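## Task

Every foam block sits above a shelf-edge label showing its lot number. Any foam block whose lot number occurs at least twice in the storeroom must end up lying on the desk, with nothing overhanging the desk's edges; each foam block with a unique lot number stays on its original shelf. The robot must not topple or finish leaning, or the task fails.

## Robot and tools

ROBOT. TidyBot++: a wheeled base (0.54 m long, 0.50 m wide, 0.38 m tall) on four powered casters, carrying a single seven-joint Kinova arm with a two-finger Robotiq gripper. The shoulder sits 0.12 m ahead of the base centre, 0.68 m above the floor. Cameras: base_camera (fixed on the base, looking forward) and wrist_camera (looks along the hand). The arm starts folded, hand pointing down, sticking out up to 0.08 m past the base front. Links: upper arm 0.42 m, forearm 0.31 m, hand 0.31 m.

FRAMES. All positions are metres. Base frame: origin on the floor below the base centre, x forward, y left, z up. Odometry frame: where the base frame was when the scene began; base_odometry is reported there (heading in rad, left positive, -3.142 to 3.142) and counts wheel turns only, so slip looks like travel and drift builds up. hand_pose is the midpoint between the finger pads, in the base frame; its z axis runs out along the fingers, and the fingers open along its y axis.

TOOL move. Optional keys, any combination:
- base: an object of relative offsets from where the base last reported itself: translate_m (forward +, -2 to 2 m), strafe_m (left +, -2 to 2 m), rotate_rad (counter-clockwise from above +, -6.3 to 6.3 rad). Offsets count along the base axes at the command's start.
- joints: absolute targets by name. joint_1_rad (any angle; positive turns the arm clockwise seen from above, opposite to heading), joint_2_rad (-2.249 to 2.249, shoulder, 0 = upper arm vertical, + leans forward), joint_3_rad (any angle), joint_4_rad (-2.579 to 2.579, elbow, 0 straight; with joint_3 at 3.14 negative bends forward), joint_5_rad (any), joint_6_rad (-2.099 to 2.099, wrist), joint_7_rad (any; hand down, + counter-clockwise from above; at 1.57 fingers open to left/right), gripper_pos (0 open, 1 closed; finger gap roughly 85 x (1 - gripper_pos) mm). Unlimited joints take the short way round, so send under half a turn per step.
- target: one list of seven numbers, an absolute hand pose in the base frame: [x, y, z, qw, qx, qy, qz]. With target, joints may contain only gripper_pos.
- speeds: top speeds for this action only: translate_m and strafe_m 0.05 to 0.5 m/s, rotate_rad 0.1 to 1.57 rad/s. For a combined translate+strafe move give the speed under one key.
- cameras: list of base_camera, wrist_camera or all; [] for none.
- blocking: true (default) returns when everything rests; false returns in about 0.5 s while motion goes on.
A move with no action just reports state and images. Unknown keys make a call invalid; out-of-range values get it refused, and then later motion calls in the same reply are skipped.

OTHER TOOLS. wait(seconds 0 to 10, cameras) lets time pass and reports. stop(cameras) brakes every running motion. zoom_image(camera, region [x0, y0, x1, y1] in pixels, at most 504 x 504) magnifies the latest image; use it to read lot-number labels. read_manual gives licence texts only. finished_scene(scene) ends the current scene, given by its number; irreversible, and calls after it in the same reply act in the next scene.

RESULT LINES. move says done or the worst status. base_status, joint_status, hand_status: done, moving, off_target (rested away from the target, may still push), stopped, contact_stop or time_out (unplanned stops that cancel later calls of the reply), not_followed (a check withheld joint targets; see joint command not followed / pose unreachable with a cause), torque_fault, limit_stop_at_motor_heat. hand_status done means within 10 mm and 2 degrees. hand_target is where the joint targets would put the hand. motor_effort gives percent of maximum torque per motor, with peak in brackets. base_tilt gives forward/right lean in degrees. on_its_own lists what the robot did unprompted. Also motor temperatures, MOTOR HOT (60 °C), ARM HIT, OVER-TEMPERATURE FAULT.

WORKING TIPS. A target rarely lands exactly; add (wanted - measured hand_pose) to the previous target to correct. To keep a loaded hand still, resend hand_target, not hand_pose, because the arm sags under a load the controller does not compensate. After a joints action, correct by adding (wanted - read) to each last command. A hand pointing down reaches at most about 0.94 m high, only close to the base. Poses low and close in front of the base, or far from the current pose, may drive the arm into the base. An unreachable pose makes the arm wander up to 10 s and end time_out. When a held object touches a surface, hand_pose stops dropping even as commands go lower.

AVOID. Driving or turning while the arm is caught on something above about 0.6 m (tipping); reaching far out over nearby furniture from the folded pose, or swinging a stretched arm sideways; pushing the arm hard into shelves or desk (it does not slow or steer around things); base collisions that spike joint torque (limits 104.5 N m joints 1-4, 51.3 N m joints 5-7, causing a 10 s arm freeze); dropping objects, releasing them while moving, slamming, heavy gripper forces, squeezing hard on something still resting on a surface; holding loads stretched out for long (heat). External tugs on held items or pushes on loose objects can happen occasionally. The final state must persist without the robot, and the robot must be upright.

Each tool is called after "Call:" as name(argument=value, ...), one argument or row to a line, values as JSON.

## Session

Call:
move(
)

Scene clock: 0.00 s.
Motor temperatures (°C): [38 35 30 37 40 37 42]
base_odometry: x=+0.000 y=+0.000 heading=+0.000
base_tilt: forward=-0.4 right=+0.6
base_status: not commanded
joint_positions: joint_1_rad=-0.038 joint_2_rad=-0.374 joint_3_rad=+3.113 joint_4_rad=-2.523 joint_5_rad=-0.004 joint_6_rad=-0.911 joint_7_rad=+1.592 gripper_pos=+0.000
joint_status: not commanded
motor_effort: joint_1_rad=-1 joint_2_rad=-1 joint_3_rad=+1 joint_4_rad=+15 joint_5_rad=+1 joint_6_rad=+1 joint_7_rad=+0
hand_pose: x=+0.2532 y=+0.0103 z=+0.5912 quat_wxyz=(+0.003, +0.998, +0.042, +0.041) (m; base frame)
hand_target: x=+0.2524 y=+0.0102 z=+0.5907 quat_wxyz=(+0.003, +0.998, +0.042, +0.040) (m; base frame)
hand_status: not commanded
pictures: base_camera, wrist_camera
Images, in order (width x height): base_camera 644x364, wrist_camera 644x476.

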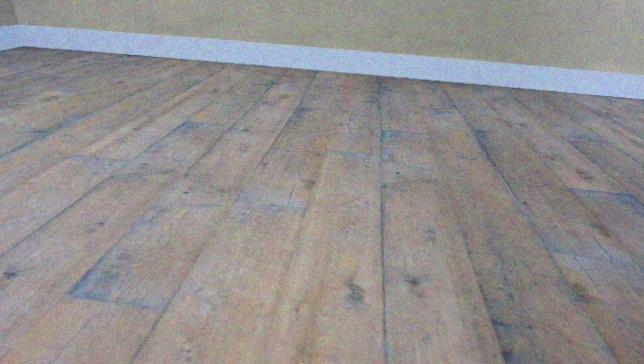

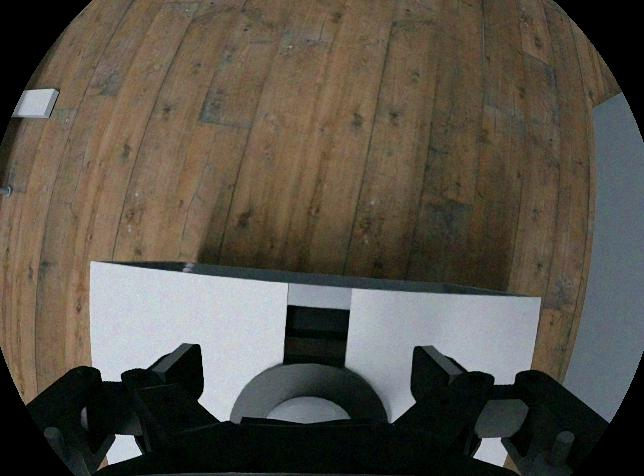

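Call:
move(
  joints={"joint_1_rad": 0.0, "joint_2_rad": -0.30, "joint_3_rad": 3.1416, "joint_4_rad": -2.44, "joint_5_rad": 0.0, "joint_6_rad": 0.54, "joint_7_rad": 1.57},
  cameras=["wrist_camera"],
)

Call:
move(
  joints={"joint_1_rad": 1.4},
  cameras=["wrist_camera"],
)

Call:
move(
  joints={"joint_1_rad": 2.8},
  cameras=["wrist_camera"],
)

Call:
move(
  joints={"joint_1_rad": 4.2},
  cameras=["wrist_camera"],
)

Call:
move(
  joints={"joint_1_rad": 5.3},
  cameras=["wrist_camera"],
)

Scene clock: 2.67 s.
Motor temperatures (°C): [38 35 30 37 40 37 42]
move: done
base_odometry: x=+0.000 y=+0.000 heading=+0.000
base_tilt: forward=-0.3 right=+0.6
base_status: not commanded
joint_positions: joint_1_rad=-0.019 joint_2_rad=-0.318 joint_3_rad=+3.126 joint_4_rad=-2.446 joint_5_rad=-0.004 joint_6_rad=+0.483 joint_7_rad=+1.592 gripper_pos=+0.000
joint_status: all done
motor_effort: joint_1_rad=+0(2) joint_2_rad=-8(9) joint_3_rad=+1(1) joint_4_rad=+19(20) joint_5_rad=+1(2) joint_6_rad=+9(9) joint_7_rad=+0(1)
hand_pose: x=+0.5641 y=+0.0168 z=+0.8922 quat_wxyz=(-0.003, +0.732, +0.020, +0.681) (m; base frame)
hand_target: x=+0.5706 y=+0.0013 z=+0.9053 quat_wxyz=(+0.000, +0.717, +0.000, +0.697) (m; base frame)
hand_status: not commanded
pictures: wrist_camera
Images, in order (width x height): wrist_camera 644x476.

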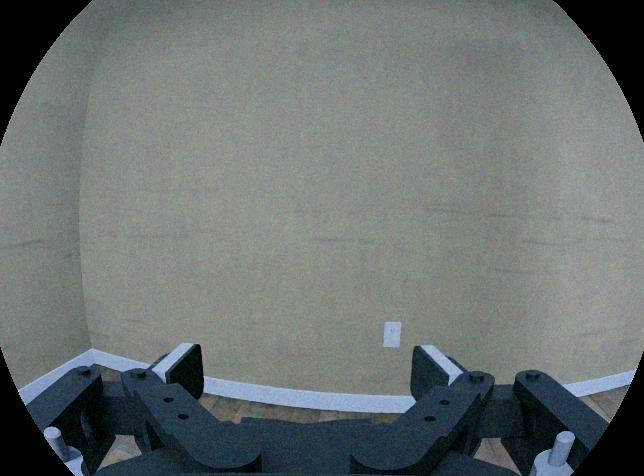

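Scene clock: 5.30 s.
Motor temperatures (°C): [38 35 30 37 40 37 42]
move: done
base_odometry: x=+0.000 y=+0.000 heading=+0.000
base_tilt: forward=-0.4 right=+0.6
base_status: not commanded
joint_positions: joint_1_rad=+1.382 joint_2_rad=-0.318 joint_3_rad=+3.130 joint_4_rad=-2.446 joint_5_rad=-0.004 joint_6_rad=+0.484 joint_7_rad=+1.592 gripper_pos=+0.000
joint_status: all done
motor_effort: joint_1_rad=+0(2) joint_2_rad=-8(9) joint_3_rad=+1(1) joint_4_rad=+20(21) joint_5_rad=+1(1) joint_6_rad=+8(9) joint_7_rad=+0(1)
hand_pose: x=+0.2092 y=-0.4363 z=+0.8926 quat_wxyz=(+0.437, +0.571, -0.458, +0.522) (m; base frame)
hand_target: x=+0.1971 y=-0.4448 z=+0.9053 quat_wxyz=(+0.449, +0.548, -0.462, +0.533) (m; base frame)
hand_status: not commanded
pictures: wrist_camera
Images, in order (width x height): wrist_camera 644x476.

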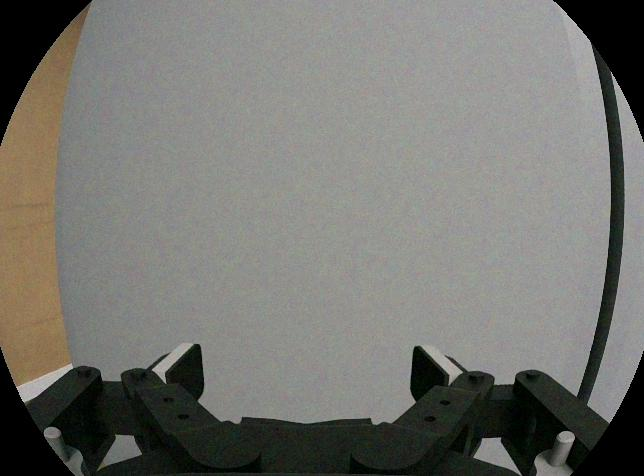

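Scene clock: 7.97 s.
Motor temperatures (°C): [38 35 30 37 40 37 42]
move: done
base_odometry: x=+0.000 y=+0.000 heading=+0.000
base_tilt: forward=-0.4 right=+0.6
base_status: not commanded
joint_positions: joint_1_rad=+2.782 joint_2_rad=-0.318 joint_3_rad=+3.131 joint_4_rad=-2.446 joint_5_rad=-0.004 joint_6_rad=+0.485 joint_7_rad=+1.592 gripper_pos=+0.000
joint_status: all done
motor_effort: joint_1_rad=+0(2) joint_2_rad=-8(9) joint_3_rad=+0(1) joint_4_rad=+20(21) joint_5_rad=+1(1) joint_6_rad=+9(9) joint_7_rad=+0(1)
hand_pose: x=-0.2959 y=-0.1623 z=+0.8927 quat_wxyz=(+0.671, +0.141, -0.718, +0.118) (m; base frame)
hand_target: x=-0.3061 y=-0.1526 z=+0.9053 quat_wxyz=(+0.687, +0.122, -0.707, +0.119) (m; base frame)
hand_status: not commanded
pictures: wrist_camera
Images, in order (width x height): wrist_camera 644x476.

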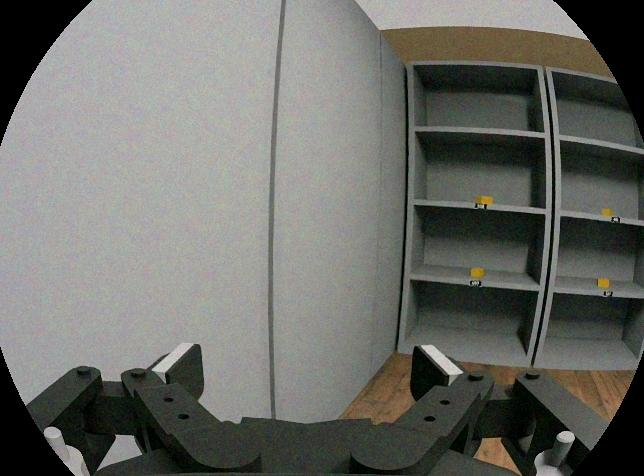

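Scene clock: 10.60 s.
Motor temperatures (°C): [38 35 30 37 40 37 42]
move: done
base_odometry: x=+0.000 y=+0.000 heading=+0.000
base_tilt: forward=-0.3 right=+0.6
base_status: not commanded
joint_positions: joint_1_rad=+4.182 joint_2_rad=-0.318 joint_3_rad=+3.132 joint_4_rad=-2.446 joint_5_rad=-0.004 joint_6_rad=+0.485 joint_7_rad=+1.592 gripper_pos=+0.000
joint_status: all done
motor_effort: joint_1_rad=+0(2) joint_2_rad=-9(9) joint_3_rad=+1(1) joint_4_rad=+20(21) joint_5_rad=+1(1) joint_6_rad=+9(10) joint_7_rad=+0(1)
hand_pose: x=-0.1112 y=+0.3815 z=+0.8927 quat_wxyz=(+0.589, -0.355, -0.640, -0.342) (m; base frame)
hand_target: x=-0.1036 y=+0.3930 z=+0.9053 quat_wxyz=(+0.602, -0.362, -0.619, -0.351) (m; base frame)
hand_status: not commanded
pictures: wrist_camera
Images, in order (width x height): wrist_camera 644x476.

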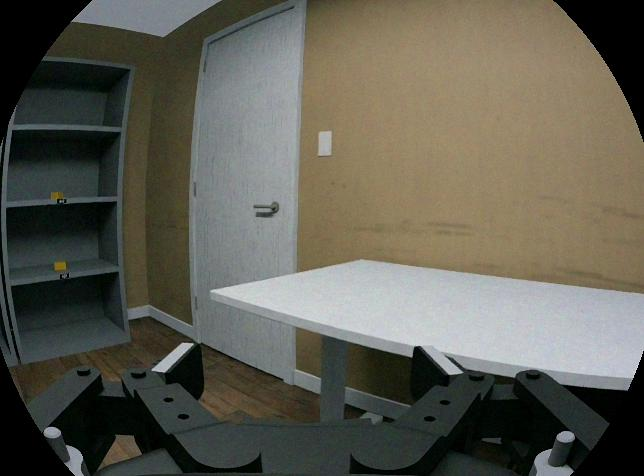

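Scene clock: 12.97 s.
Motor temperatures (°C): [38 35 30 37 40 37 42]
move: done
base_odometry: x=+0.000 y=+0.000 heading=+0.000
base_tilt: forward=-0.4 right=+0.6
base_status: not commanded
joint_positions: joint_1_rad=+5.282 joint_2_rad=-0.318 joint_3_rad=+3.133 joint_4_rad=-2.446 joint_5_rad=-0.004 joint_6_rad=+0.485 joint_7_rad=+1.592 gripper_pos=+0.000
joint_status: all done
motor_effort: joint_1_rad=-1(2) joint_2_rad=-9(9) joint_3_rad=+0(1) joint_4_rad=+20(21) joint_5_rad=+1(1) joint_6_rad=+9(9) joint_7_rad=+0(1)
hand_pose: x=+0.3548 y=+0.3781 z=+0.8928 quat_wxyz=(+0.323, -0.638, -0.360, -0.600) (m; base frame)
hand_target: x=+0.3682 y=+0.3766 z=+0.9053 quat_wxyz=(+0.329, -0.633, -0.338, -0.614) (m; base frame)
hand_status: not commanded
pictures: wrist_camera
Images, in order (width x height): wrist_camera 644x476.

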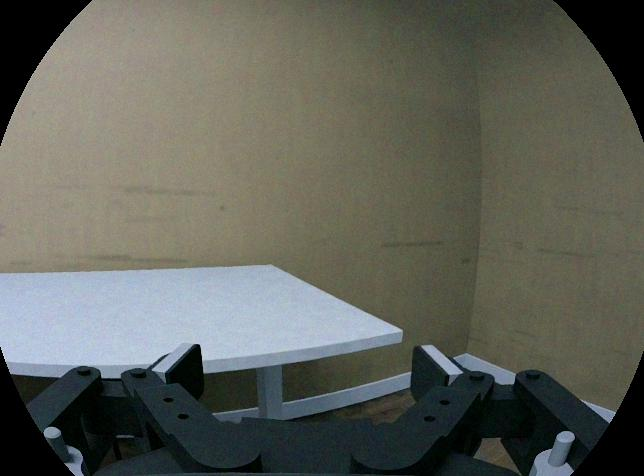

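Call:
move(
  base={"translate_m": -1.274, "strafe_m": 0.423, "rotate_rad": 3.023},
  joints={"joint_1_rad": 6.28},
  cameras=["wrist_camera"],
)

Scene clock: 22.20 s.
Motor temperatures (°C): [38 35 30 37 40 37 42]
move: done
base_odometry: x=-1.274 y=+0.423 heading=+3.024
base_tilt: forward=-0.3 right=+0.6
base_status: done
joint_positions: joint_1_rad=+6.263 joint_2_rad=-0.309 joint_3_rad=+3.135 joint_4_rad=-2.446 joint_5_rad=-0.004 joint_6_rad=+0.487 joint_7_rad=+1.592 gripper_pos=+0.000
joint_status: all done
motor_effort: joint_1_rad=-1(2) joint_2_rad=-7(10) joint_3_rad=+0(2) joint_4_rad=+20(21) joint_5_rad=+1(1) joint_6_rad=+9(9) joint_7_rad=-1(1)
hand_pose: x=+0.5665 y=+0.0127 z=+0.8894 quat_wxyz=(+0.002, -0.734, -0.016, -0.679) (m; base frame)
hand_target: x=+0.5706 y=+0.0028 z=+0.9053 quat_wxyz=(+0.001, -0.717, -0.001, -0.697) (m; base frame)
hand_status: not commanded
pictures: wrist_camera
Images, in order (width x height): wrist_camera 644x476.

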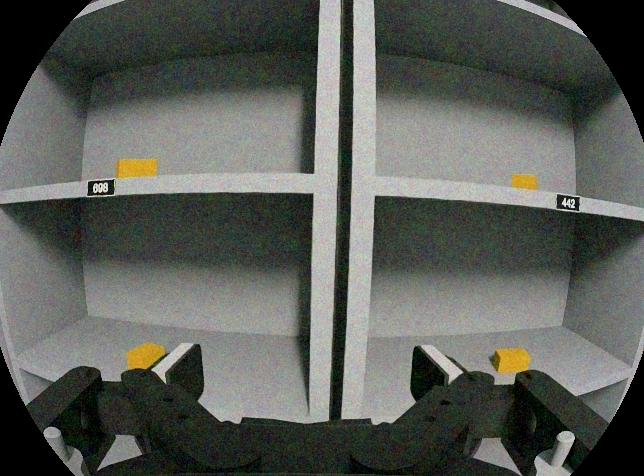

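Call:
zoom_image(
  camera="wrist_camera",
  region=[70, 140, 190, 220],
)

Call:
zoom_image(
  camera="wrist_camera",
  region=[490, 150, 610, 230],
)

Call:
move(
  joints={"joint_6_rad": 0.16},
  cameras=["wrist_camera"],
)

Scaled by 4.200.

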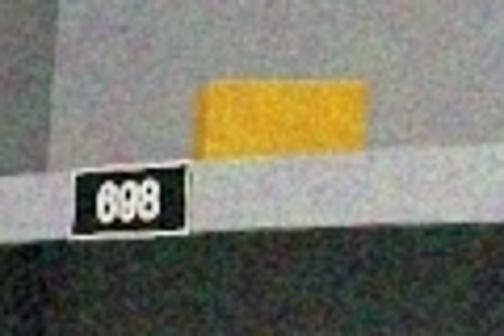

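Scaled by 4.200.

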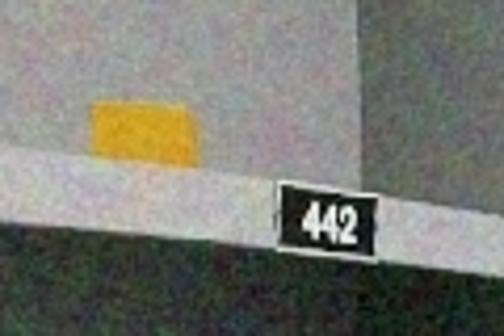

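Scene clock: 23.30 s.
Motor temperatures (°C): [38 35 30 37 40 37 42]
move: done
base_odometry: x=-1.274 y=+0.423 heading=+3.024
base_tilt: forward=-0.3 right=+0.6
base_status: not commanded
joint_positions: joint_1_rad=+6.263 joint_2_rad=-0.307 joint_3_rad=+3.135 joint_4_rad=-2.441 joint_5_rad=-0.004 joint_6_rad=+0.181 joint_7_rad=+1.592 gripper_pos=+0.000
joint_status: all done
motor_effort: joint_1_rad=+0(1) joint_2_rad=-9(9) joint_3_rad=+0(1) joint_4_rad=+19(23) joint_5_rad=+1(1) joint_6_rad=+8(10) joint_7_rad=+0(0)
hand_pose: x=+0.5462 y=+0.0124 z=+0.7989 quat_wxyz=(+0.002, -0.828, -0.018, -0.560) (m; base frame)
hand_target: x=+0.5450 y=+0.0027 z=+0.7905 quat_wxyz=(+0.001, -0.836, -0.001, -0.549) (m; base frame)
hand_status: not commanded
pictures: wrist_camera
Images, in order (width x height): wrist_camera 644x476.

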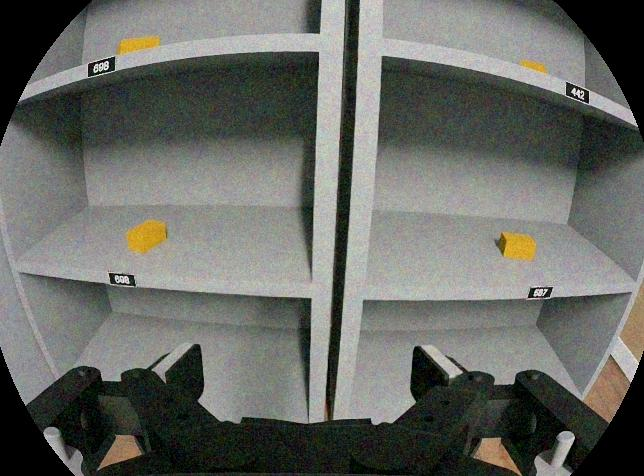

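Call:
zoom_image(
  camera="wrist_camera",
  region=[60, 210, 200, 310],
)

Call:
zoom_image(
  camera="wrist_camera",
  region=[470, 220, 610, 320],
)

Scaled by 3.600.

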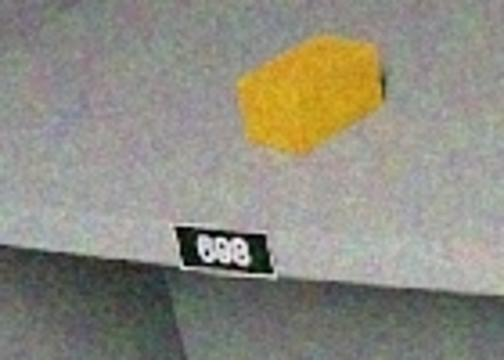

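Scaled by 3.600.

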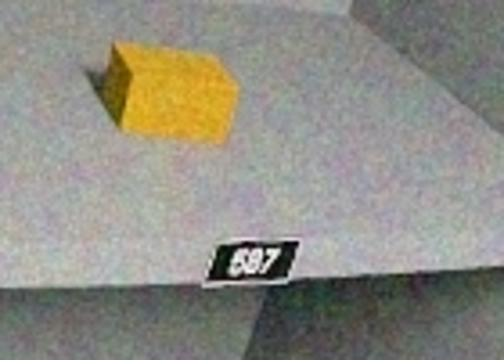

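Call:
move(
  base={"translate_m": 0.37, "strafe_m": 0.35, "rotate_rad": -0.017},
  joints={"joint_1_rad": 6.283, "joint_6_rad": -0.27},
  cameras=["wrist_camera"],
)

Call:
zoom_image(
  camera="wrist_camera",
  region=[240, 100, 440, 300],
)

Scene clock: 27.90 s.
Motor temperatures (°C): [38 35 30 37 40 37 42]
move: done
base_odometry: x=-1.683 y=+0.119 heading=+3.006
base_tilt: forward=-0.3 right=+0.6
base_status: done
joint_positions: joint_1_rad=+6.268 joint_2_rad=-0.305 joint_3_rad=+3.137 joint_4_rad=-2.441 joint_5_rad=-0.004 joint_6_rad=-0.228 joint_7_rad=+1.592 gripper_pos=+0.000
joint_status: all done
motor_effort: joint_1_rad=+0(2) joint_2_rad=-6(9) joint_3_rad=+1(2) joint_4_rad=+18(22) joint_5_rad=+1(1) joint_6_rad=+6(9) joint_7_rad=+0(1)
hand_pose: x=+0.4764 y=+0.0086 z=+0.6930 quat_wxyz=(+0.000, -0.925, -0.017, -0.379) (m; base frame)
hand_target: x=+0.4674 y=+0.0014 z=+0.6827 quat_wxyz=(+0.000, -0.934, +0.000, -0.358) (m; base frame)
hand_status: not commanded
pictures: wrist_camera
Images, in order (width x height): wrist_camera 644x476.

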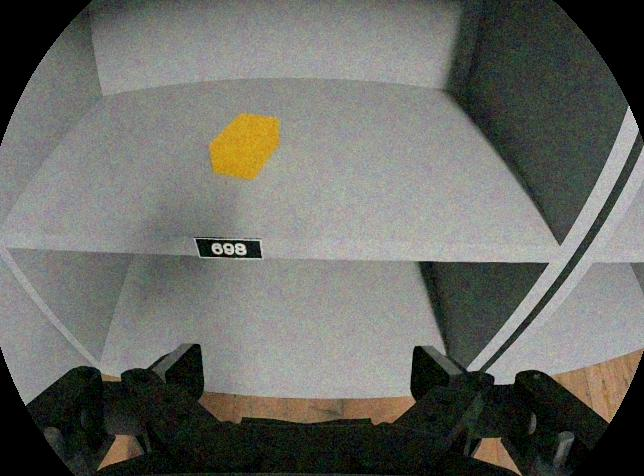

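Scaled by 2.520.

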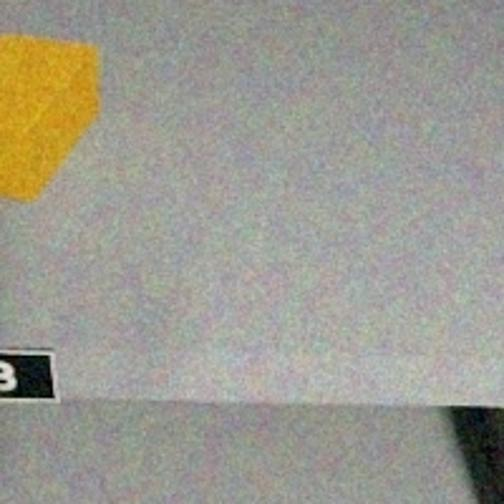

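Call:
zoom_image(
  camera="wrist_camera",
  region=[180, 100, 300, 270],
)

Scaled by 2.965.

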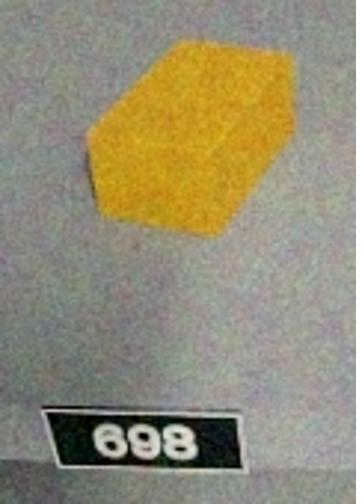

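Call:
move(
  base={"translate_m": -0.137, "strafe_m": 0.079},
  joints={"joint_1_rad": -0.219, "joint_2_rad": 0.759, "joint_3_rad": 3.1416, "joint_4_rad": -1.329, "joint_5_rad": 0.711, "joint_6_rad": -0.563, "joint_7_rad": 0.577},
  cameras=["wrist_camera"],
)

Scene clock: 33.07 s.
Motor temperatures (°C): [38 35 30 37 40 37 42]
move: done
base_odometry: x=-1.558 y=+0.022 heading=+3.006
base_tilt: forward=-0.3 right=+0.6
base_status: done
joint_positions: joint_1_rad=+6.082 joint_2_rad=+0.731 joint_3_rad=+3.137 joint_4_rad=-1.346 joint_5_rad=+0.642 joint_6_rad=-0.511 joint_7_rad=+0.622 gripper_pos=+0.000
joint_status: all done
motor_effort: joint_1_rad=+0(2) joint_2_rad=-41(43) joint_3_rad=+1(2) joint_4_rad=+17(20) joint_5_rad=+3(4) joint_6_rad=+3(8) joint_7_rad=+0(1)
hand_pose: x=+0.8559 y=+0.0613 z=+0.6041 quat_wxyz=(-0.045, -0.931, +0.125, -0.339) (m; base frame)
hand_target: x=+0.8541 y=+0.0538 z=+0.5919 quat_wxyz=(-0.077, -0.933, +0.121, -0.331) (m; base frame)
hand_status: not commanded
pictures: wrist_camera
Images, in order (width x height): wrist_camera 644x476.

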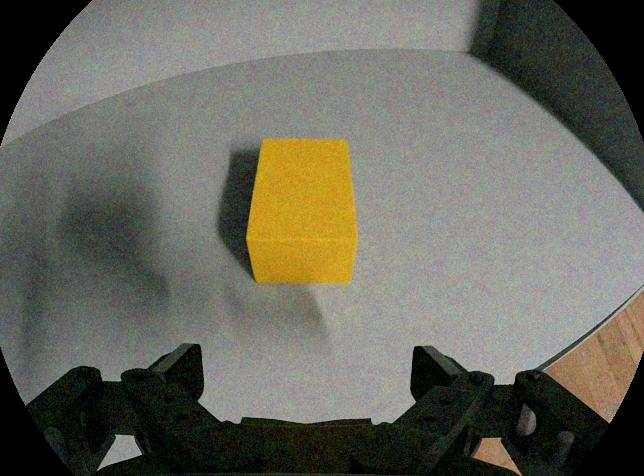

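Call:
move(
  base={"translate_m": 0.129, "strafe_m": -0.036},
  speeds={"translate_m": 0.15},
  joints={"joint_2_rad": 0.792, "joint_4_rad": -1.4015, "joint_5_rad": 0.785, "joint_6_rad": -0.414, "joint_7_rad": 0.493},
  cameras=["wrist_camera"],
)

Scene clock: 35.00 s.
Motor temperatures (°C): [38 35 30 37 40 37 42]
move: done
base_odometry: x=-1.681 y=+0.075 heading=+3.007
base_tilt: forward=-0.3 right=+0.6
base_status: done
joint_positions: joint_1_rad=+6.077 joint_2_rad=+0.766 joint_3_rad=+3.137 joint_4_rad=-1.377 joint_5_rad=+0.718 joint_6_rad=-0.444 joint_7_rad=+0.536 gripper_pos=+0.000
joint_status: all done
motor_effort: joint_1_rad=+0(2) joint_2_rad=-42(44) joint_3_rad=+1(2) joint_4_rad=+17(19) joint_5_rad=+3(4) joint_6_rad=+4(4) joint_7_rad=+0(1)
hand_pose: x=+0.8583 y=+0.0689 z=+0.5771 quat_wxyz=(-0.038, -0.931, +0.120, -0.343) (m; base frame)
hand_target: x=+0.8550 y=+0.0744 z=+0.5556 quat_wxyz=(-0.045, -0.934, +0.101, -0.340) (m; base frame)
hand_status: not commanded
pictures: wrist_camera
Images, in order (width x height): wrist_camera 644x476.

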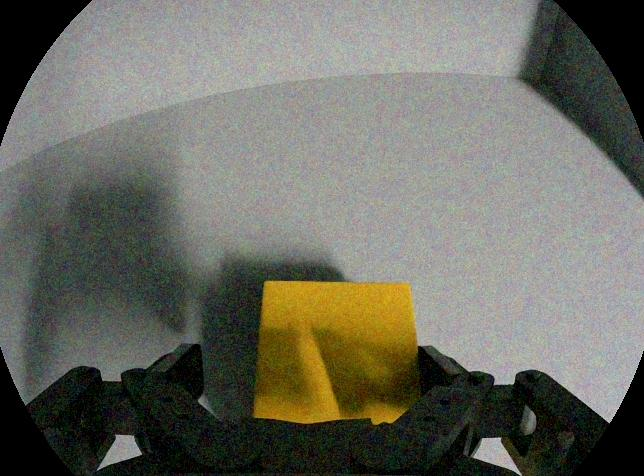

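Call:
move(
  joints={"gripper_pos": 0.3},
  cameras=[],
)

Call:
move(
  joints={"gripper_pos": 0.55},
  cameras=["wrist_camera"],
)

Scene clock: 35.97 s.
Motor temperatures (°C): [38 35 30 37 40 37 42]
move: done
base_odometry: x=-1.681 y=+0.075 heading=+3.007
base_tilt: forward=-0.3 right=+0.6
base_status: not commanded
joint_positions: joint_1_rad=+6.077 joint_2_rad=+0.766 joint_3_rad=+3.137 joint_4_rad=-1.377 joint_5_rad=+0.718 joint_6_rad=-0.444 joint_7_rad=+0.536 gripper_pos=+0.300
joint_status: all done
motor_effort: joint_1_rad=+0(1) joint_2_rad=-42(43) joint_3_rad=+0(1) joint_4_rad=+17(18) joint_5_rad=+3(3) joint_6_rad=+3(4) joint_7_rad=+0(0)
hand_pose: x=+0.8583 y=+0.0689 z=+0.5771 quat_wxyz=(-0.038, -0.931, +0.120, -0.343) (m; base frame)
hand_target: x=+0.8550 y=+0.0744 z=+0.5556 quat_wxyz=(-0.045, -0.934, +0.101, -0.340) (m; base frame)
hand_status: not commanded
pictures: none
No camera images: "cameras" was empty.

Scene clock: 36.63 s.
Motor temperatures (°C): [38 35 30 37 40 37 42]
move: off_target
base_odometry: x=-1.681 y=+0.075 heading=+3.007
base_tilt: forward=-0.3 right=+0.6
base_status: not commanded
joint_positions: joint_1_rad=+6.077 joint_2_rad=+0.765 joint_3_rad=+3.137 joint_4_rad=-1.378 joint_5_rad=+0.720 joint_6_rad=-0.444 joint_7_rad=+0.536 gripper_pos=+0.403
joint_status: gripper_pos off_target (ended at +0.403, target +0.550)
motor_effort: joint_1_rad=+0(1) joint_2_rad=-40(42) joint_3_rad=+1(1) joint_4_rad=+16(18) joint_5_rad=+2(3) joint_6_rad=+2(4) joint_7_rad=+0(1)
hand_pose: x=+0.8585 y=+0.0689 z=+0.5781 quat_wxyz=(-0.038, -0.931, +0.119, -0.343) (m; base frame)
hand_target: x=+0.8550 y=+0.0744 z=+0.5556 quat_wxyz=(-0.045, -0.934, +0.101, -0.340) (m; base frame)
hand_status: not commanded
pictures: wrist_camera
Images, in order (width x height): wrist_camera 644x476.

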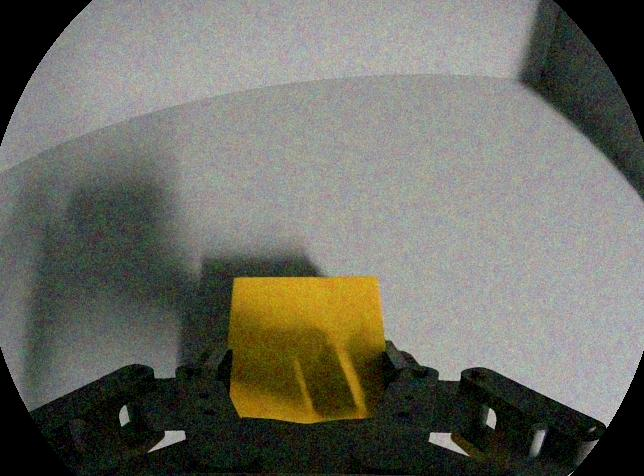

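Call:
move(
  joints={"joint_2_rad": 0.69, "gripper_pos": 0.65},
  blocking=false,
  cameras=[],
)

Call:
move(
  base={"translate_m": -0.46},
  cameras=["wrist_camera"],
)

Scene clock: 39.33 s.
Motor temperatures (°C): [38 36 30 37 40 37 42]
move: moving
base_odometry: x=-1.681 y=+0.075 heading=+3.007
base_tilt: forward=-0.3 right=+0.6
base_status: not commanded
joint_positions: joint_1_rad=+6.077 joint_2_rad=+0.710 joint_3_rad=+3.137 joint_4_rad=-1.383 joint_5_rad=+0.720 joint_6_rad=-0.444 joint_7_rad=+0.536 gripper_pos=+0.403
joint_status: joint_2_rad moving; gripper_pos moving
motor_effort: joint_1_rad=-1(1) joint_2_rad=-41(46) joint_3_rad=+1(1) joint_4_rad=+18(20) joint_5_rad=+3(3) joint_6_rad=+3(4) joint_7_rad=+0(1)
hand_pose: x=+0.8611 y=+0.0694 z=+0.6165 quat_wxyz=(-0.030, -0.922, +0.122, -0.366) (m; base frame)
hand_target: x=+0.8634 y=+0.0763 z=+0.6256 quat_wxyz=(-0.030, -0.918, +0.106, -0.381) (m; base frame)
hand_status: not commanded
pictures: none
No camera images: "cameras" was empty.

Scene clock: 41.60 s.
Motor temperatures (°C): [38 36 30 37 40 37 42]
move: off_target
base_odometry: x=-1.225 y=+0.013 heading=+3.007
base_tilt: forward=-0.3 right=+0.6
base_status: done
joint_positions: joint_1_rad=+6.076 joint_2_rad=+0.677 joint_3_rad=+3.137 joint_4_rad=-1.383 joint_5_rad=+0.721 joint_6_rad=-0.444 joint_7_rad=+0.536 gripper_pos=+0.403
joint_status: gripper_pos off_target (ended at +0.403, target +0.650); the others done
motor_effort: joint_1_rad=-1(2) joint_2_rad=-41(42) joint_3_rad=+1(1) joint_4_rad=+19(20) joint_5_rad=+3(3) joint_6_rad=+4(5) joint_7_rad=+0(1)
hand_pose: x=+0.8625 y=+0.0706 z=+0.6404 quat_wxyz=(-0.025, -0.917, +0.123, -0.380) (m; base frame)
hand_target: x=+0.8638 y=+0.0764 z=+0.6311 quat_wxyz=(-0.029, -0.916, +0.107, -0.385) (m; base frame)
hand_status: not commanded
pictures: wrist_camera
Images, in order (width x height): wrist_camera 644x476.

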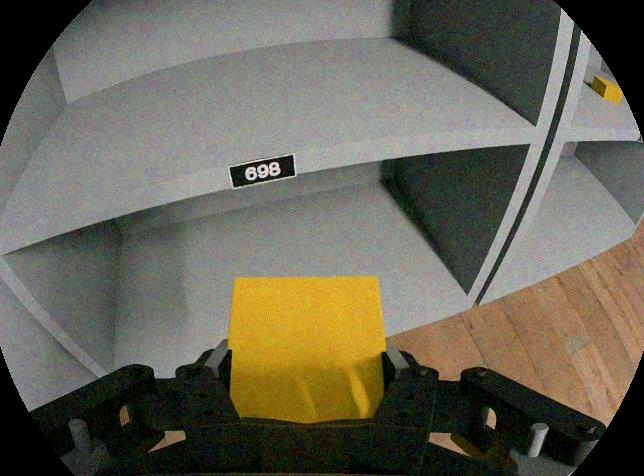

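Call:
move(
  base={"translate_m": -0.625, "strafe_m": -0.396, "rotate_rad": -1.571},
  speeds={"translate_m": 0.45, "rotate_rad": 1.0},
  joints={"joint_1_rad": 0.012, "joint_2_rad": 0.231, "joint_3_rad": 3.1416, "joint_4_rad": -1.34, "joint_5_rad": -0.06, "joint_6_rad": -0.93, "joint_7_rad": 1.605, "gripper_pos": 0.65},
  cameras=["wrist_camera", "base_camera"],
)

Scene clock: 46.90 s.
Motor temperatures (°C): [38 36 30 37 40 37 42]
move: off_target
base_odometry: x=-0.552 y=+0.322 heading=+1.435
base_tilt: forward=-0.3 right=+0.6
base_status: done
joint_positions: joint_1_rad=+6.303 joint_2_rad=+0.226 joint_3_rad=+3.150 joint_4_rad=-1.351 joint_5_rad=+0.008 joint_6_rad=-0.881 joint_7_rad=+1.562 gripper_pos=+0.403
joint_status: gripper_pos off_target (ended at +0.403, target +0.650); the others done
motor_effort: joint_1_rad=-1(8) joint_2_rad=-28(46) joint_3_rad=+0(5) joint_4_rad=+21(21) joint_5_rad=+1(4) joint_6_rad=+6(7) joint_7_rad=+0(1)
hand_pose: x=+0.7239 y=-0.0173 z=+0.8482 quat_wxyz=(-0.008, -0.942, +0.016, -0.335) (m; base frame)
hand_target: x=+0.7159 y=+0.0091 z=+0.8422 quat_wxyz=(+0.021, -0.949, -0.001, -0.315) (m; base frame)
hand_status: not commanded
pictures: base_camera, wrist_camera
Images, in order (width x height): base_camera 644x364, wrist_camera 644x476.

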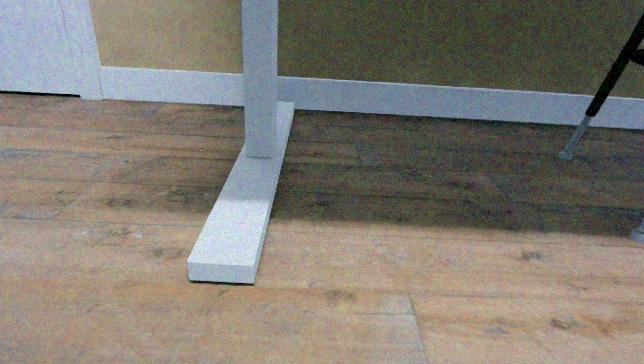

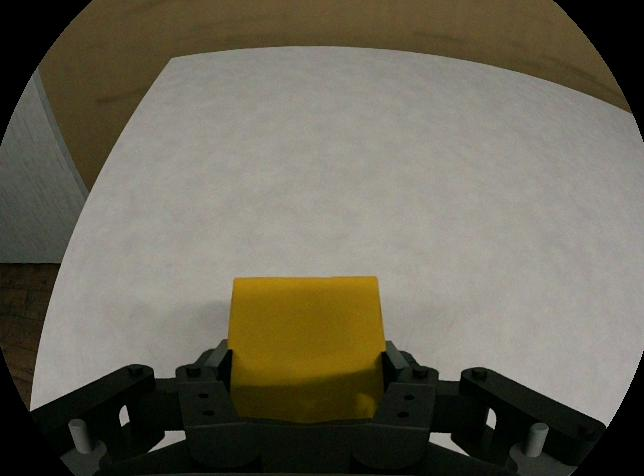

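Call:
move(
  base={"translate_m": 0.07},
  speeds={"translate_m": 0.2},
  joints={"joint_1_rad": -0.012, "joint_2_rad": 0.4085, "joint_3_rad": 3.1416, "joint_4_rad": -1.34, "joint_5_rad": -0.06, "joint_6_rad": -0.669, "joint_7_rad": 1.605, "gripper_pos": 0.65},
  cameras=["wrist_camera"],
)

Scene clock: 50.10 s.
Motor temperatures (°C): [38 36 30 37 40 37 42]
move: off_target
base_odometry: x=-0.543 y=+0.391 heading=+1.435
base_tilt: forward=-0.3 right=+0.6
base_status: done
joint_positions: joint_1_rad=+6.289 joint_2_rad=+0.394 joint_3_rad=+3.150 joint_4_rad=-1.347 joint_5_rad=+0.008 joint_6_rad=-0.722 joint_7_rad=+1.562 gripper_pos=+0.403
joint_status: gripper_pos off_target (ended at +0.403, target +0.650); the others done
motor_effort: joint_1_rad=+0(1) joint_2_rad=-33(40) joint_3_rad=+0(1) joint_4_rad=+20(23) joint_5_rad=+1(2) joint_6_rad=+6(7) joint_7_rad=+0(1)
hand_pose: x=+0.7858 y=-0.0088 z=+0.7747 quat_wxyz=(-0.006, -0.943, +0.008, -0.333) (m; base frame)
hand_target: x=+0.8016 y=+0.0211 z=+0.7795 quat_wxyz=(+0.022, -0.935, -0.006, -0.354) (m; base frame)
hand_status: not commanded
pictures: wrist_camera
Images, in order (width x height): wrist_camera 644x476.

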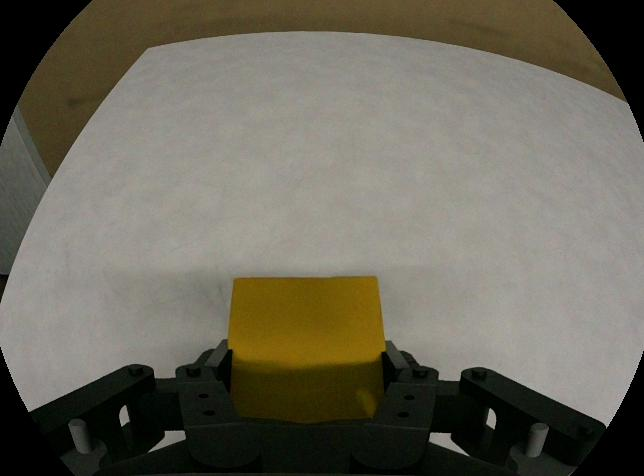

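Call:
move(
  joints={"joint_2_rad": 0.4205},
  cameras=[],
)

Call:
move(
  joints={"joint_2_rad": 0.4325},
  cameras=[],
)

Scene clock: 50.93 s.
Motor temperatures (°C): [38 36 30 37 40 37 42]
move: done
base_odometry: x=-0.543 y=+0.391 heading=+1.435
base_tilt: forward=-0.3 right=+0.6
base_status: not commanded
joint_positions: joint_1_rad=+6.289 joint_2_rad=+0.397 joint_3_rad=+3.150 joint_4_rad=-1.347 joint_5_rad=+0.008 joint_6_rad=-0.722 joint_7_rad=+1.562 gripper_pos=+0.403
joint_status: all done
motor_effort: joint_1_rad=+0(1) joint_2_rad=-34(35) joint_3_rad=+0(0) joint_4_rad=+20(21) joint_5_rad=+0(1) joint_6_rad=+6(6) joint_7_rad=+0(1)
hand_pose: x=+0.7861 y=-0.0088 z=+0.7729 quat_wxyz=(-0.006, -0.943, +0.008, -0.331) (m; base frame)
hand_target: x=+0.8028 y=+0.0211 z=+0.7714 quat_wxyz=(+0.022, -0.937, -0.006, -0.349) (m; base frame)
hand_status: not commanded
pictures: none
No camera images: "cameras" was empty.

Scene clock: 51.50 s.
Motor temperatures (°C): [38 36 30 37 40 37 42]
move: done
base_odometry: x=-0.543 y=+0.391 heading=+1.435
base_tilt: forward=-0.3 right=+0.6
base_status: not commanded
joint_positions: joint_1_rad=+6.289 joint_2_rad=+0.405 joint_3_rad=+3.150 joint_4_rad=-1.347 joint_5_rad=+0.008 joint_6_rad=-0.722 joint_7_rad=+1.562 gripper_pos=+0.403
joint_status: all done
motor_effort: joint_1_rad=-1(1) joint_2_rad=-33(35) joint_3_rad=+0(0) joint_4_rad=+21(21) joint_5_rad=+1(1) joint_6_rad=+6(6) joint_7_rad=+0(1)
hand_pose: x=+0.7868 y=-0.0088 z=+0.7677 quat_wxyz=(-0.006, -0.945, +0.008, -0.328) (m; base frame)
hand_target: x=+0.8038 y=+0.0211 z=+0.7631 quat_wxyz=(+0.022, -0.939, -0.006, -0.343) (m; base frame)
hand_status: not commanded
pictures: none
No camera images: "cameras" was empty.

Call:
move(
  joints={"joint_2_rad": 0.4445},
  cameras=[],
)

Call:
move(
  joints={"joint_2_rad": 0.4565},
  cameras=["wrist_camera"],
)

Scene clock: 52.27 s.
Motor temperatures (°C): [38 36 30 37 40 37 42]
move: done
base_odometry: x=-0.543 y=+0.391 heading=+1.435
base_tilt: forward=-0.3 right=+0.6
base_status: not commanded
joint_positions: joint_1_rad=+6.289 joint_2_rad=+0.410 joint_3_rad=+3.150 joint_4_rad=-1.346 joint_5_rad=+0.008 joint_6_rad=-0.722 joint_7_rad=+1.562 gripper_pos=+0.403
joint_status: all done
motor_effort: joint_1_rad=+0(1) joint_2_rad=-30(34) joint_3_rad=+0(0) joint_4_rad=+19(20) joint_5_rad=+1(1) joint_6_rad=+6(6) joint_7_rad=+0(0)
hand_pose: x=+0.7875 y=-0.0088 z=+0.7650 quat_wxyz=(-0.006, -0.945, +0.008, -0.326) (m; base frame)
hand_target: x=+0.8047 y=+0.0212 z=+0.7549 quat_wxyz=(+0.022, -0.941, -0.006, -0.337) (m; base frame)
hand_status: not commanded
pictures: none
No camera images: "cameras" was empty.

Scene clock: 52.77 s.
Motor temperatures (°C): [38 36 30 37 40 37 42]
move: off_target
base_odometry: x=-0.543 y=+0.391 heading=+1.435
base_tilt: forward=-0.3 right=+0.6
base_status: not commanded
joint_positions: joint_1_rad=+6.289 joint_2_rad=+0.411 joint_3_rad=+3.150 joint_4_rad=-1.345 joint_5_rad=+0.008 joint_6_rad=-0.722 joint_7_rad=+1.562 gripper_pos=+0.403
joint_status: joint_2_rad off_target (ended at +0.411, target +0.457)
motor_effort: joint_1_rad=-1(1) joint_2_rad=-27(31) joint_3_rad=+0(0) joint_4_rad=+18(20) joint_5_rad=+1(1) joint_6_rad=+7(7) joint_7_rad=+0(0)
hand_pose: x=+0.7879 y=-0.0088 z=+0.7647 quat_wxyz=(-0.006, -0.945, +0.008, -0.326) (m; base frame)
hand_target: x=+0.8055 y=+0.0212 z=+0.7467 quat_wxyz=(+0.022, -0.943, -0.006, -0.332) (m; base frame)
hand_status: not commanded
pictures: wrist_camera
Images, in order (width x height): wrist_camera 644x476.

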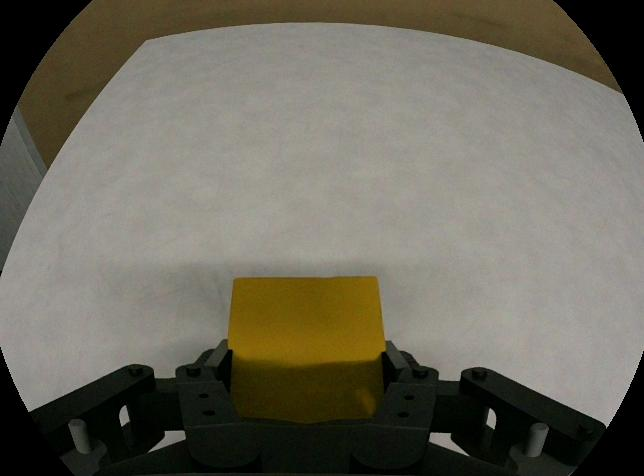

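Call:
move(
  joints={"joint_2_rad": 0.4365},
  cameras=[],
)

Call:
move(
  joints={"gripper_pos": 0.25},
  cameras=[],
)

Call:
move(
  joints={"gripper_pos": 0.0},
  cameras=["wrist_camera"],
)

Scene clock: 53.63 s.
Motor temperatures (°C): [38 36 30 37 40 37 42]
move: done
base_odometry: x=-0.543 y=+0.391 heading=+1.435
base_tilt: forward=-0.3 right=+0.6
base_status: not commanded
joint_positions: joint_1_rad=+6.289 joint_2_rad=+0.410 joint_3_rad=+3.150 joint_4_rad=-1.344 joint_5_rad=+0.008 joint_6_rad=-0.722 joint_7_rad=+1.562 gripper_pos=+0.403
joint_status: all done
motor_effort: joint_1_rad=+0(1) joint_2_rad=-31(32) joint_3_rad=+0(0) joint_4_rad=+20(20) joint_5_rad=+1(1) joint_6_rad=+5(6) joint_7_rad=+0(1)
hand_pose: x=+0.7881 y=-0.0088 z=+0.7652 quat_wxyz=(-0.006, -0.945, +0.008, -0.326) (m; base frame)
hand_target: x=+0.8041 y=+0.0211 z=+0.7604 quat_wxyz=(+0.022, -0.940, -0.006, -0.341) (m; base frame)
hand_status: not commanded
pictures: none
No camera images: "cameras" was empty.

Scene clock: 54.40 s.
Motor temperatures (°C): [38 36 30 37 40 37 42]
move: done
base_odometry: x=-0.543 y=+0.391 heading=+1.435
base_tilt: forward=-0.3 right=+0.6
base_status: not commanded
joint_positions: joint_1_rad=+6.289 joint_2_rad=+0.413 joint_3_rad=+3.150 joint_4_rad=-1.344 joint_5_rad=+0.008 joint_6_rad=-0.722 joint_7_rad=+1.562 gripper_pos=+0.250
joint_status: all done
motor_effort: joint_1_rad=+0(1) joint_2_rad=-34(35) joint_3_rad=+0(0) joint_4_rad=+20(21) joint_5_rad=+1(1) joint_6_rad=+6(6) joint_7_rad=+0(0)
hand_pose: x=+0.7883 y=-0.0088 z=+0.7637 quat_wxyz=(-0.006, -0.946, +0.008, -0.325) (m; base frame)
hand_target: x=+0.8041 y=+0.0211 z=+0.7604 quat_wxyz=(+0.022, -0.940, -0.006, -0.341) (m; base frame)
hand_status: not commanded
pictures: none
No camera images: "cameras" was empty.

Scene clock: 55.07 s.
Motor temperatures (°C): [38 36 30 37 40 37 42]
move: done
base_odometry: x=-0.543 y=+0.391 heading=+1.435
base_tilt: forward=-0.3 right=+0.6
base_status: not commanded
joint_positions: joint_1_rad=+6.289 joint_2_rad=+0.413 joint_3_rad=+3.150 joint_4_rad=-1.344 joint_5_rad=+0.008 joint_6_rad=-0.722 joint_7_rad=+1.562 gripper_pos=+0.000
joint_status: all done
motor_effort: joint_1_rad=-1(1) joint_2_rad=-34(34) joint_3_rad=+0(0) joint_4_rad=+20(21) joint_5_rad=+1(1) joint_6_rad=+5(6) joint_7_rad=+0(1)
hand_pose: x=+0.7883 y=-0.0088 z=+0.7637 quat_wxyz=(-0.006, -0.946, +0.008, -0.325) (m; base frame)
hand_target: x=+0.8041 y=+0.0211 z=+0.7604 quat_wxyz=(+0.022, -0.940, -0.006, -0.341) (m; base frame)
hand_status: not commanded
pictures: wrist_camera
Images, in order (width x height): wrist_camera 644x476.

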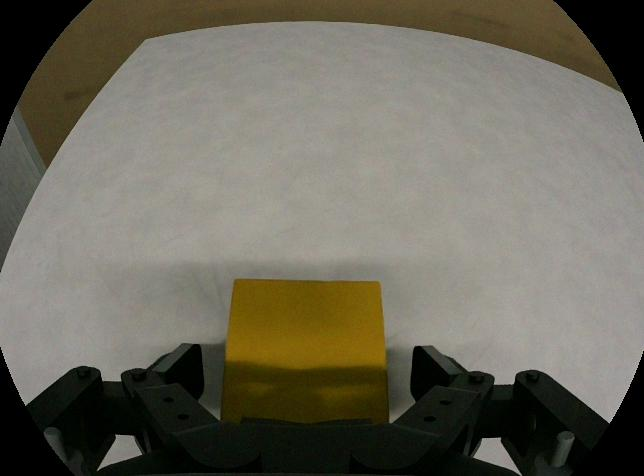

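Call:
move(
  joints={"joint_2_rad": 0.25, "joint_4_rad": -1.42},
  blocking=false,
  cameras=[],
)

Call:
move(
  base={"translate_m": -0.4763, "strafe_m": 1.0925, "rotate_rad": 1.572},
  joints={"joint_1_rad": -0.012, "joint_2_rad": 0.196, "joint_3_rad": 3.1416, "joint_4_rad": -0.443, "joint_5_rad": -0.06, "joint_6_rad": -1.75, "joint_7_rad": 1.605},
  cameras=["wrist_camera"],
)

Scene clock: 57.63 s.
Motor temperatures (°C): [38 36 30 37 40 37 42]
move: moving
base_odometry: x=-0.543 y=+0.391 heading=+1.435
base_tilt: forward=-0.3 right=+0.6
base_status: not commanded
joint_positions: joint_1_rad=+6.289 joint_2_rad=+0.335 joint_3_rad=+3.150 joint_4_rad=-1.370 joint_5_rad=+0.008 joint_6_rad=-0.722 joint_7_rad=+1.562 gripper_pos=+0.000
joint_status: joint_2_rad moving; joint_4_rad moving
motor_effort: joint_1_rad=+0(1) joint_2_rad=-33(37) joint_3_rad=+0(0) joint_4_rad=+21(22) joint_5_rad=+1(1) joint_6_rad=+6(6) joint_7_rad=+0(0)
hand_pose: x=+0.7731 y=-0.0087 z=+0.8021 quat_wxyz=(-0.006, -0.937, +0.008, -0.350) (m; base frame)
hand_target: x=+0.7751 y=+0.0208 z=+0.8171 quat_wxyz=(+0.022, -0.927, -0.007, -0.375) (m; base frame)
hand_status: not commanded
pictures: none
No camera images: "cameras" was empty.

Scene clock: 61.73 s.
Motor temperatures (°C): [38 36 30 37 40 37 42]
move: done
base_odometry: x=-1.690 y=+0.067 heading=+3.008
base_tilt: forward=-0.3 right=+0.6
base_status: done
joint_positions: joint_1_rad=+6.274 joint_2_rad=+0.193 joint_3_rad=+3.145 joint_4_rad=-0.457 joint_5_rad=+0.000 joint_6_rad=-1.702 joint_7_rad=+1.562 gripper_pos=+0.000
joint_status: all done
motor_effort: joint_1_rad=+0(7) joint_2_rad=-21(33) joint_3_rad=+0(4) joint_4_rad=+15(22) joint_5_rad=+1(3) joint_6_rad=+6(7) joint_7_rad=+0(1)
hand_pose: x=+0.6108 y=+0.0047 z=+1.1258 quat_wxyz=(+0.003, -0.923, +0.001, -0.385) (m; base frame)
hand_target: x=+0.6005 y=+0.0255 z=+1.1200 quat_wxyz=(+0.021, -0.929, -0.037, -0.368) (m; base frame)
hand_status: not commanded
pictures: wrist_camera
Images, in order (width x height): wrist_camera 644x476.

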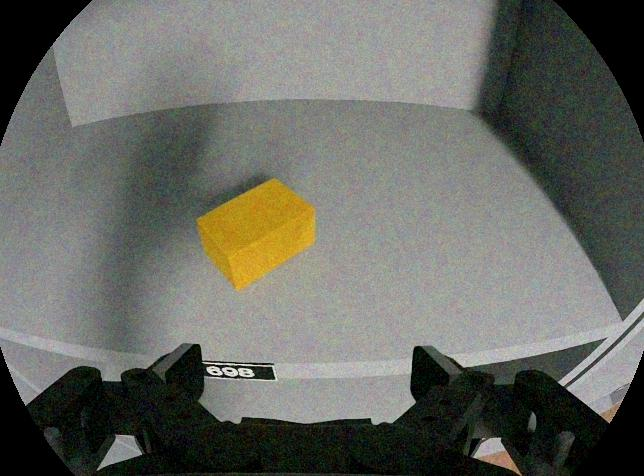

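Call:
zoom_image(
  camera="wrist_camera",
  region=[170, 160, 340, 300],
)

Scaled by 2.965.

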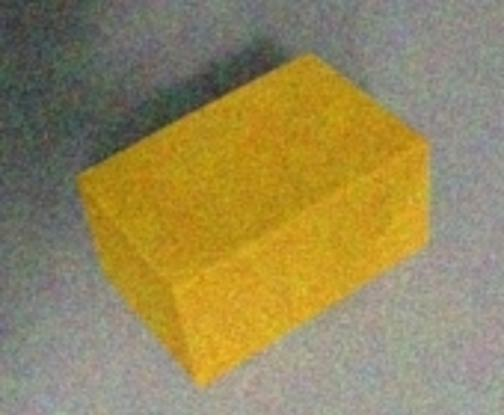

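Call:
move(
  base={"translate_m": 0.185, "strafe_m": 0.072},
  speeds={"translate_m": 0.25},
  joints={"joint_1_rad": -0.785, "joint_2_rad": 0.295, "joint_3_rad": 3.1416, "joint_4_rad": -0.72, "joint_5_rad": 1.022, "joint_6_rad": -2.055, "joint_7_rad": 0.409, "gripper_pos": 0.0},
  cameras=["wrist_camera"],
)

Scene clock: 68.97 s.
Motor temperatures (°C): [38 36 30 37 40 37 42]
move: done
base_odometry: x=-1.883 y=+0.020 heading=+3.008
base_tilt: forward=-0.3 right=+0.6
base_status: done
joint_positions: joint_1_rad=+5.515 joint_2_rad=+0.278 joint_3_rad=+3.145 joint_4_rad=-0.690 joint_5_rad=+0.954 joint_6_rad=-2.003 joint_7_rad=+0.454 gripper_pos=+0.000
joint_status: all done
motor_effort: joint_1_rad=-1(3) joint_2_rad=-23(29) joint_3_rad=+1(2) joint_4_rad=+14(16) joint_5_rad=+6(7) joint_6_rad=+3(8) joint_7_rad=+0(1)
hand_pose: x=+0.5374 y=+0.0837 z=+1.0559 quat_wxyz=(-0.175, -0.831, +0.379, -0.367) (m; base frame)
hand_target: x=+0.5264 y=+0.0765 z=+1.0515 quat_wxyz=(-0.213, -0.811, +0.402, -0.368) (m; base frame)
hand_status: not commanded
pictures: wrist_camera
Images, in order (width x height): wrist_camera 644x476.

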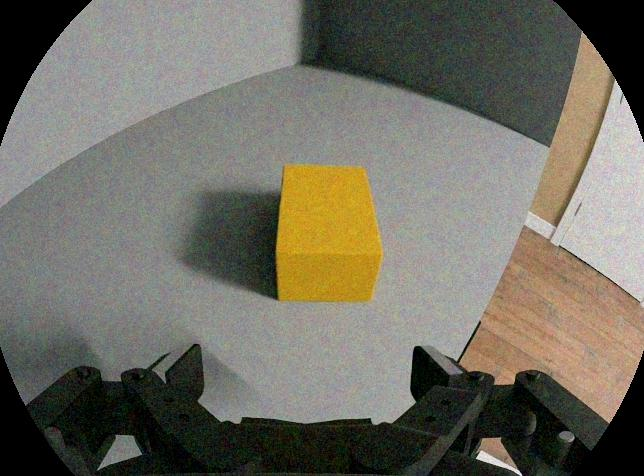

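Call:
move(
  base={"translate_m": 0.0738, "strafe_m": -0.1065},
  speeds={"translate_m": 0.14},
  joints={"joint_1_rad": -0.785, "joint_2_rad": 0.218, "joint_3_rad": 3.1416, "joint_4_rad": -0.870, "joint_5_rad": 0.86, "joint_6_rad": -1.891, "joint_7_rad": 0.315, "gripper_pos": 0.0},
  cameras=["wrist_camera"],
)

Scene clock: 73.70 s.
Motor temperatures (°C): [38 36 30 37 40 37 42]
move: done
base_odometry: x=-1.942 y=+0.136 heading=+3.008
base_tilt: forward=-0.3 right=+0.6
base_status: done
joint_positions: joint_1_rad=+5.507 joint_2_rad=+0.224 joint_3_rad=+3.145 joint_4_rad=-0.841 joint_5_rad=+0.920 joint_6_rad=-1.938 joint_7_rad=+0.359 gripper_pos=+0.000
joint_status: all done
motor_effort: joint_1_rad=-1(3) joint_2_rad=-22(25) joint_3_rad=+1(3) joint_4_rad=+14(15) joint_5_rad=+7(7) joint_6_rad=+2(4) joint_7_rad=+0(1)
hand_pose: x=+0.5344 y=+0.0841 z=+1.0360 quat_wxyz=(-0.168, -0.831, +0.378, -0.371) (m; base frame)
hand_target: x=+0.5398 y=+0.1056 z=+1.0221 quat_wxyz=(-0.138, -0.843, +0.370, -0.366) (m; base frame)
hand_status: not commanded
pictures: wrist_camera
Images, in order (width x height): wrist_camera 644x476.

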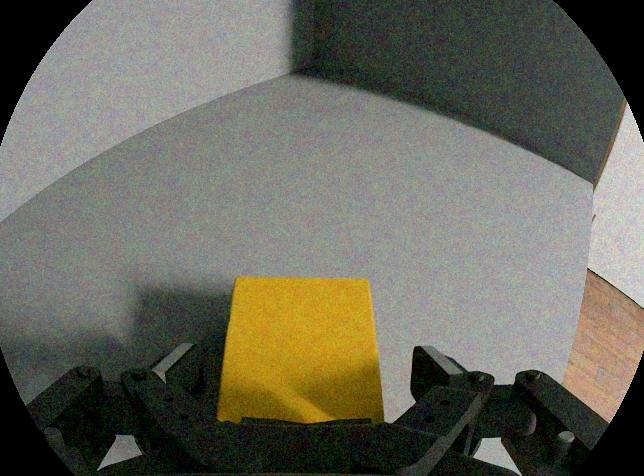

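Call:
move(
  joints={"gripper_pos": 0.3},
  cameras=[],
)

Call:
move(
  joints={"gripper_pos": 0.55},
  cameras=["wrist_camera"],
)

Scene clock: 74.63 s.
Motor temperatures (°C): [38 36 30 37 40 37 42]
move: done
base_odometry: x=-1.942 y=+0.136 heading=+3.008
base_tilt: forward=-0.3 right=+0.6
base_status: not commanded
joint_positions: joint_1_rad=+5.507 joint_2_rad=+0.224 joint_3_rad=+3.145 joint_4_rad=-0.841 joint_5_rad=+0.920 joint_6_rad=-1.938 joint_7_rad=+0.358 gripper_pos=+0.300
joint_status: all done
motor_effort: joint_1_rad=+0(1) joint_2_rad=-22(23) joint_3_rad=+1(1) joint_4_rad=+14(15) joint_5_rad=+7(7) joint_6_rad=+3(3) joint_7_rad=+0(0)
hand_pose: x=+0.5344 y=+0.0841 z=+1.0360 quat_wxyz=(-0.168, -0.831, +0.378, -0.371) (m; base frame)
hand_target: x=+0.5398 y=+0.1056 z=+1.0221 quat_wxyz=(-0.138, -0.843, +0.370, -0.366) (m; base frame)
hand_status: not commanded
pictures: none
No camera images: "cameras" was empty.

Scene clock: 75.33 s.
Motor temperatures (°C): [38 36 30 37 40 37 42]
move: off_target
base_odometry: x=-1.942 y=+0.136 heading=+3.008
base_tilt: forward=-0.3 right=+0.6
base_status: not commanded
joint_positions: joint_1_rad=+5.506 joint_2_rad=+0.219 joint_3_rad=+3.145 joint_4_rad=-0.844 joint_5_rad=+0.920 joint_6_rad=-1.936 joint_7_rad=+0.358 gripper_pos=+0.407
joint_status: gripper_pos off_target (ended at +0.407, target +0.550)
motor_effort: joint_1_rad=+0(1) joint_2_rad=-21(23) joint_3_rad=+1(2) joint_4_rad=+15(15) joint_5_rad=+7(7) joint_6_rad=+3(3) joint_7_rad=+0(0)
hand_pose: x=+0.5333 y=+0.0834 z=+1.0372 quat_wxyz=(-0.166, -0.831, +0.378, -0.372) (m; base frame)
hand_target: x=+0.5398 y=+0.1056 z=+1.0221 quat_wxyz=(-0.138, -0.843, +0.370, -0.366) (m; base frame)
hand_status: not commanded
pictures: wrist_camera
Images, in order (width x height): wrist_camera 644x476.

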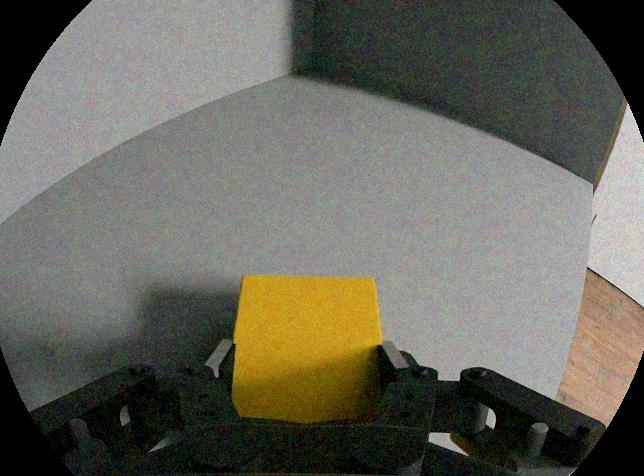

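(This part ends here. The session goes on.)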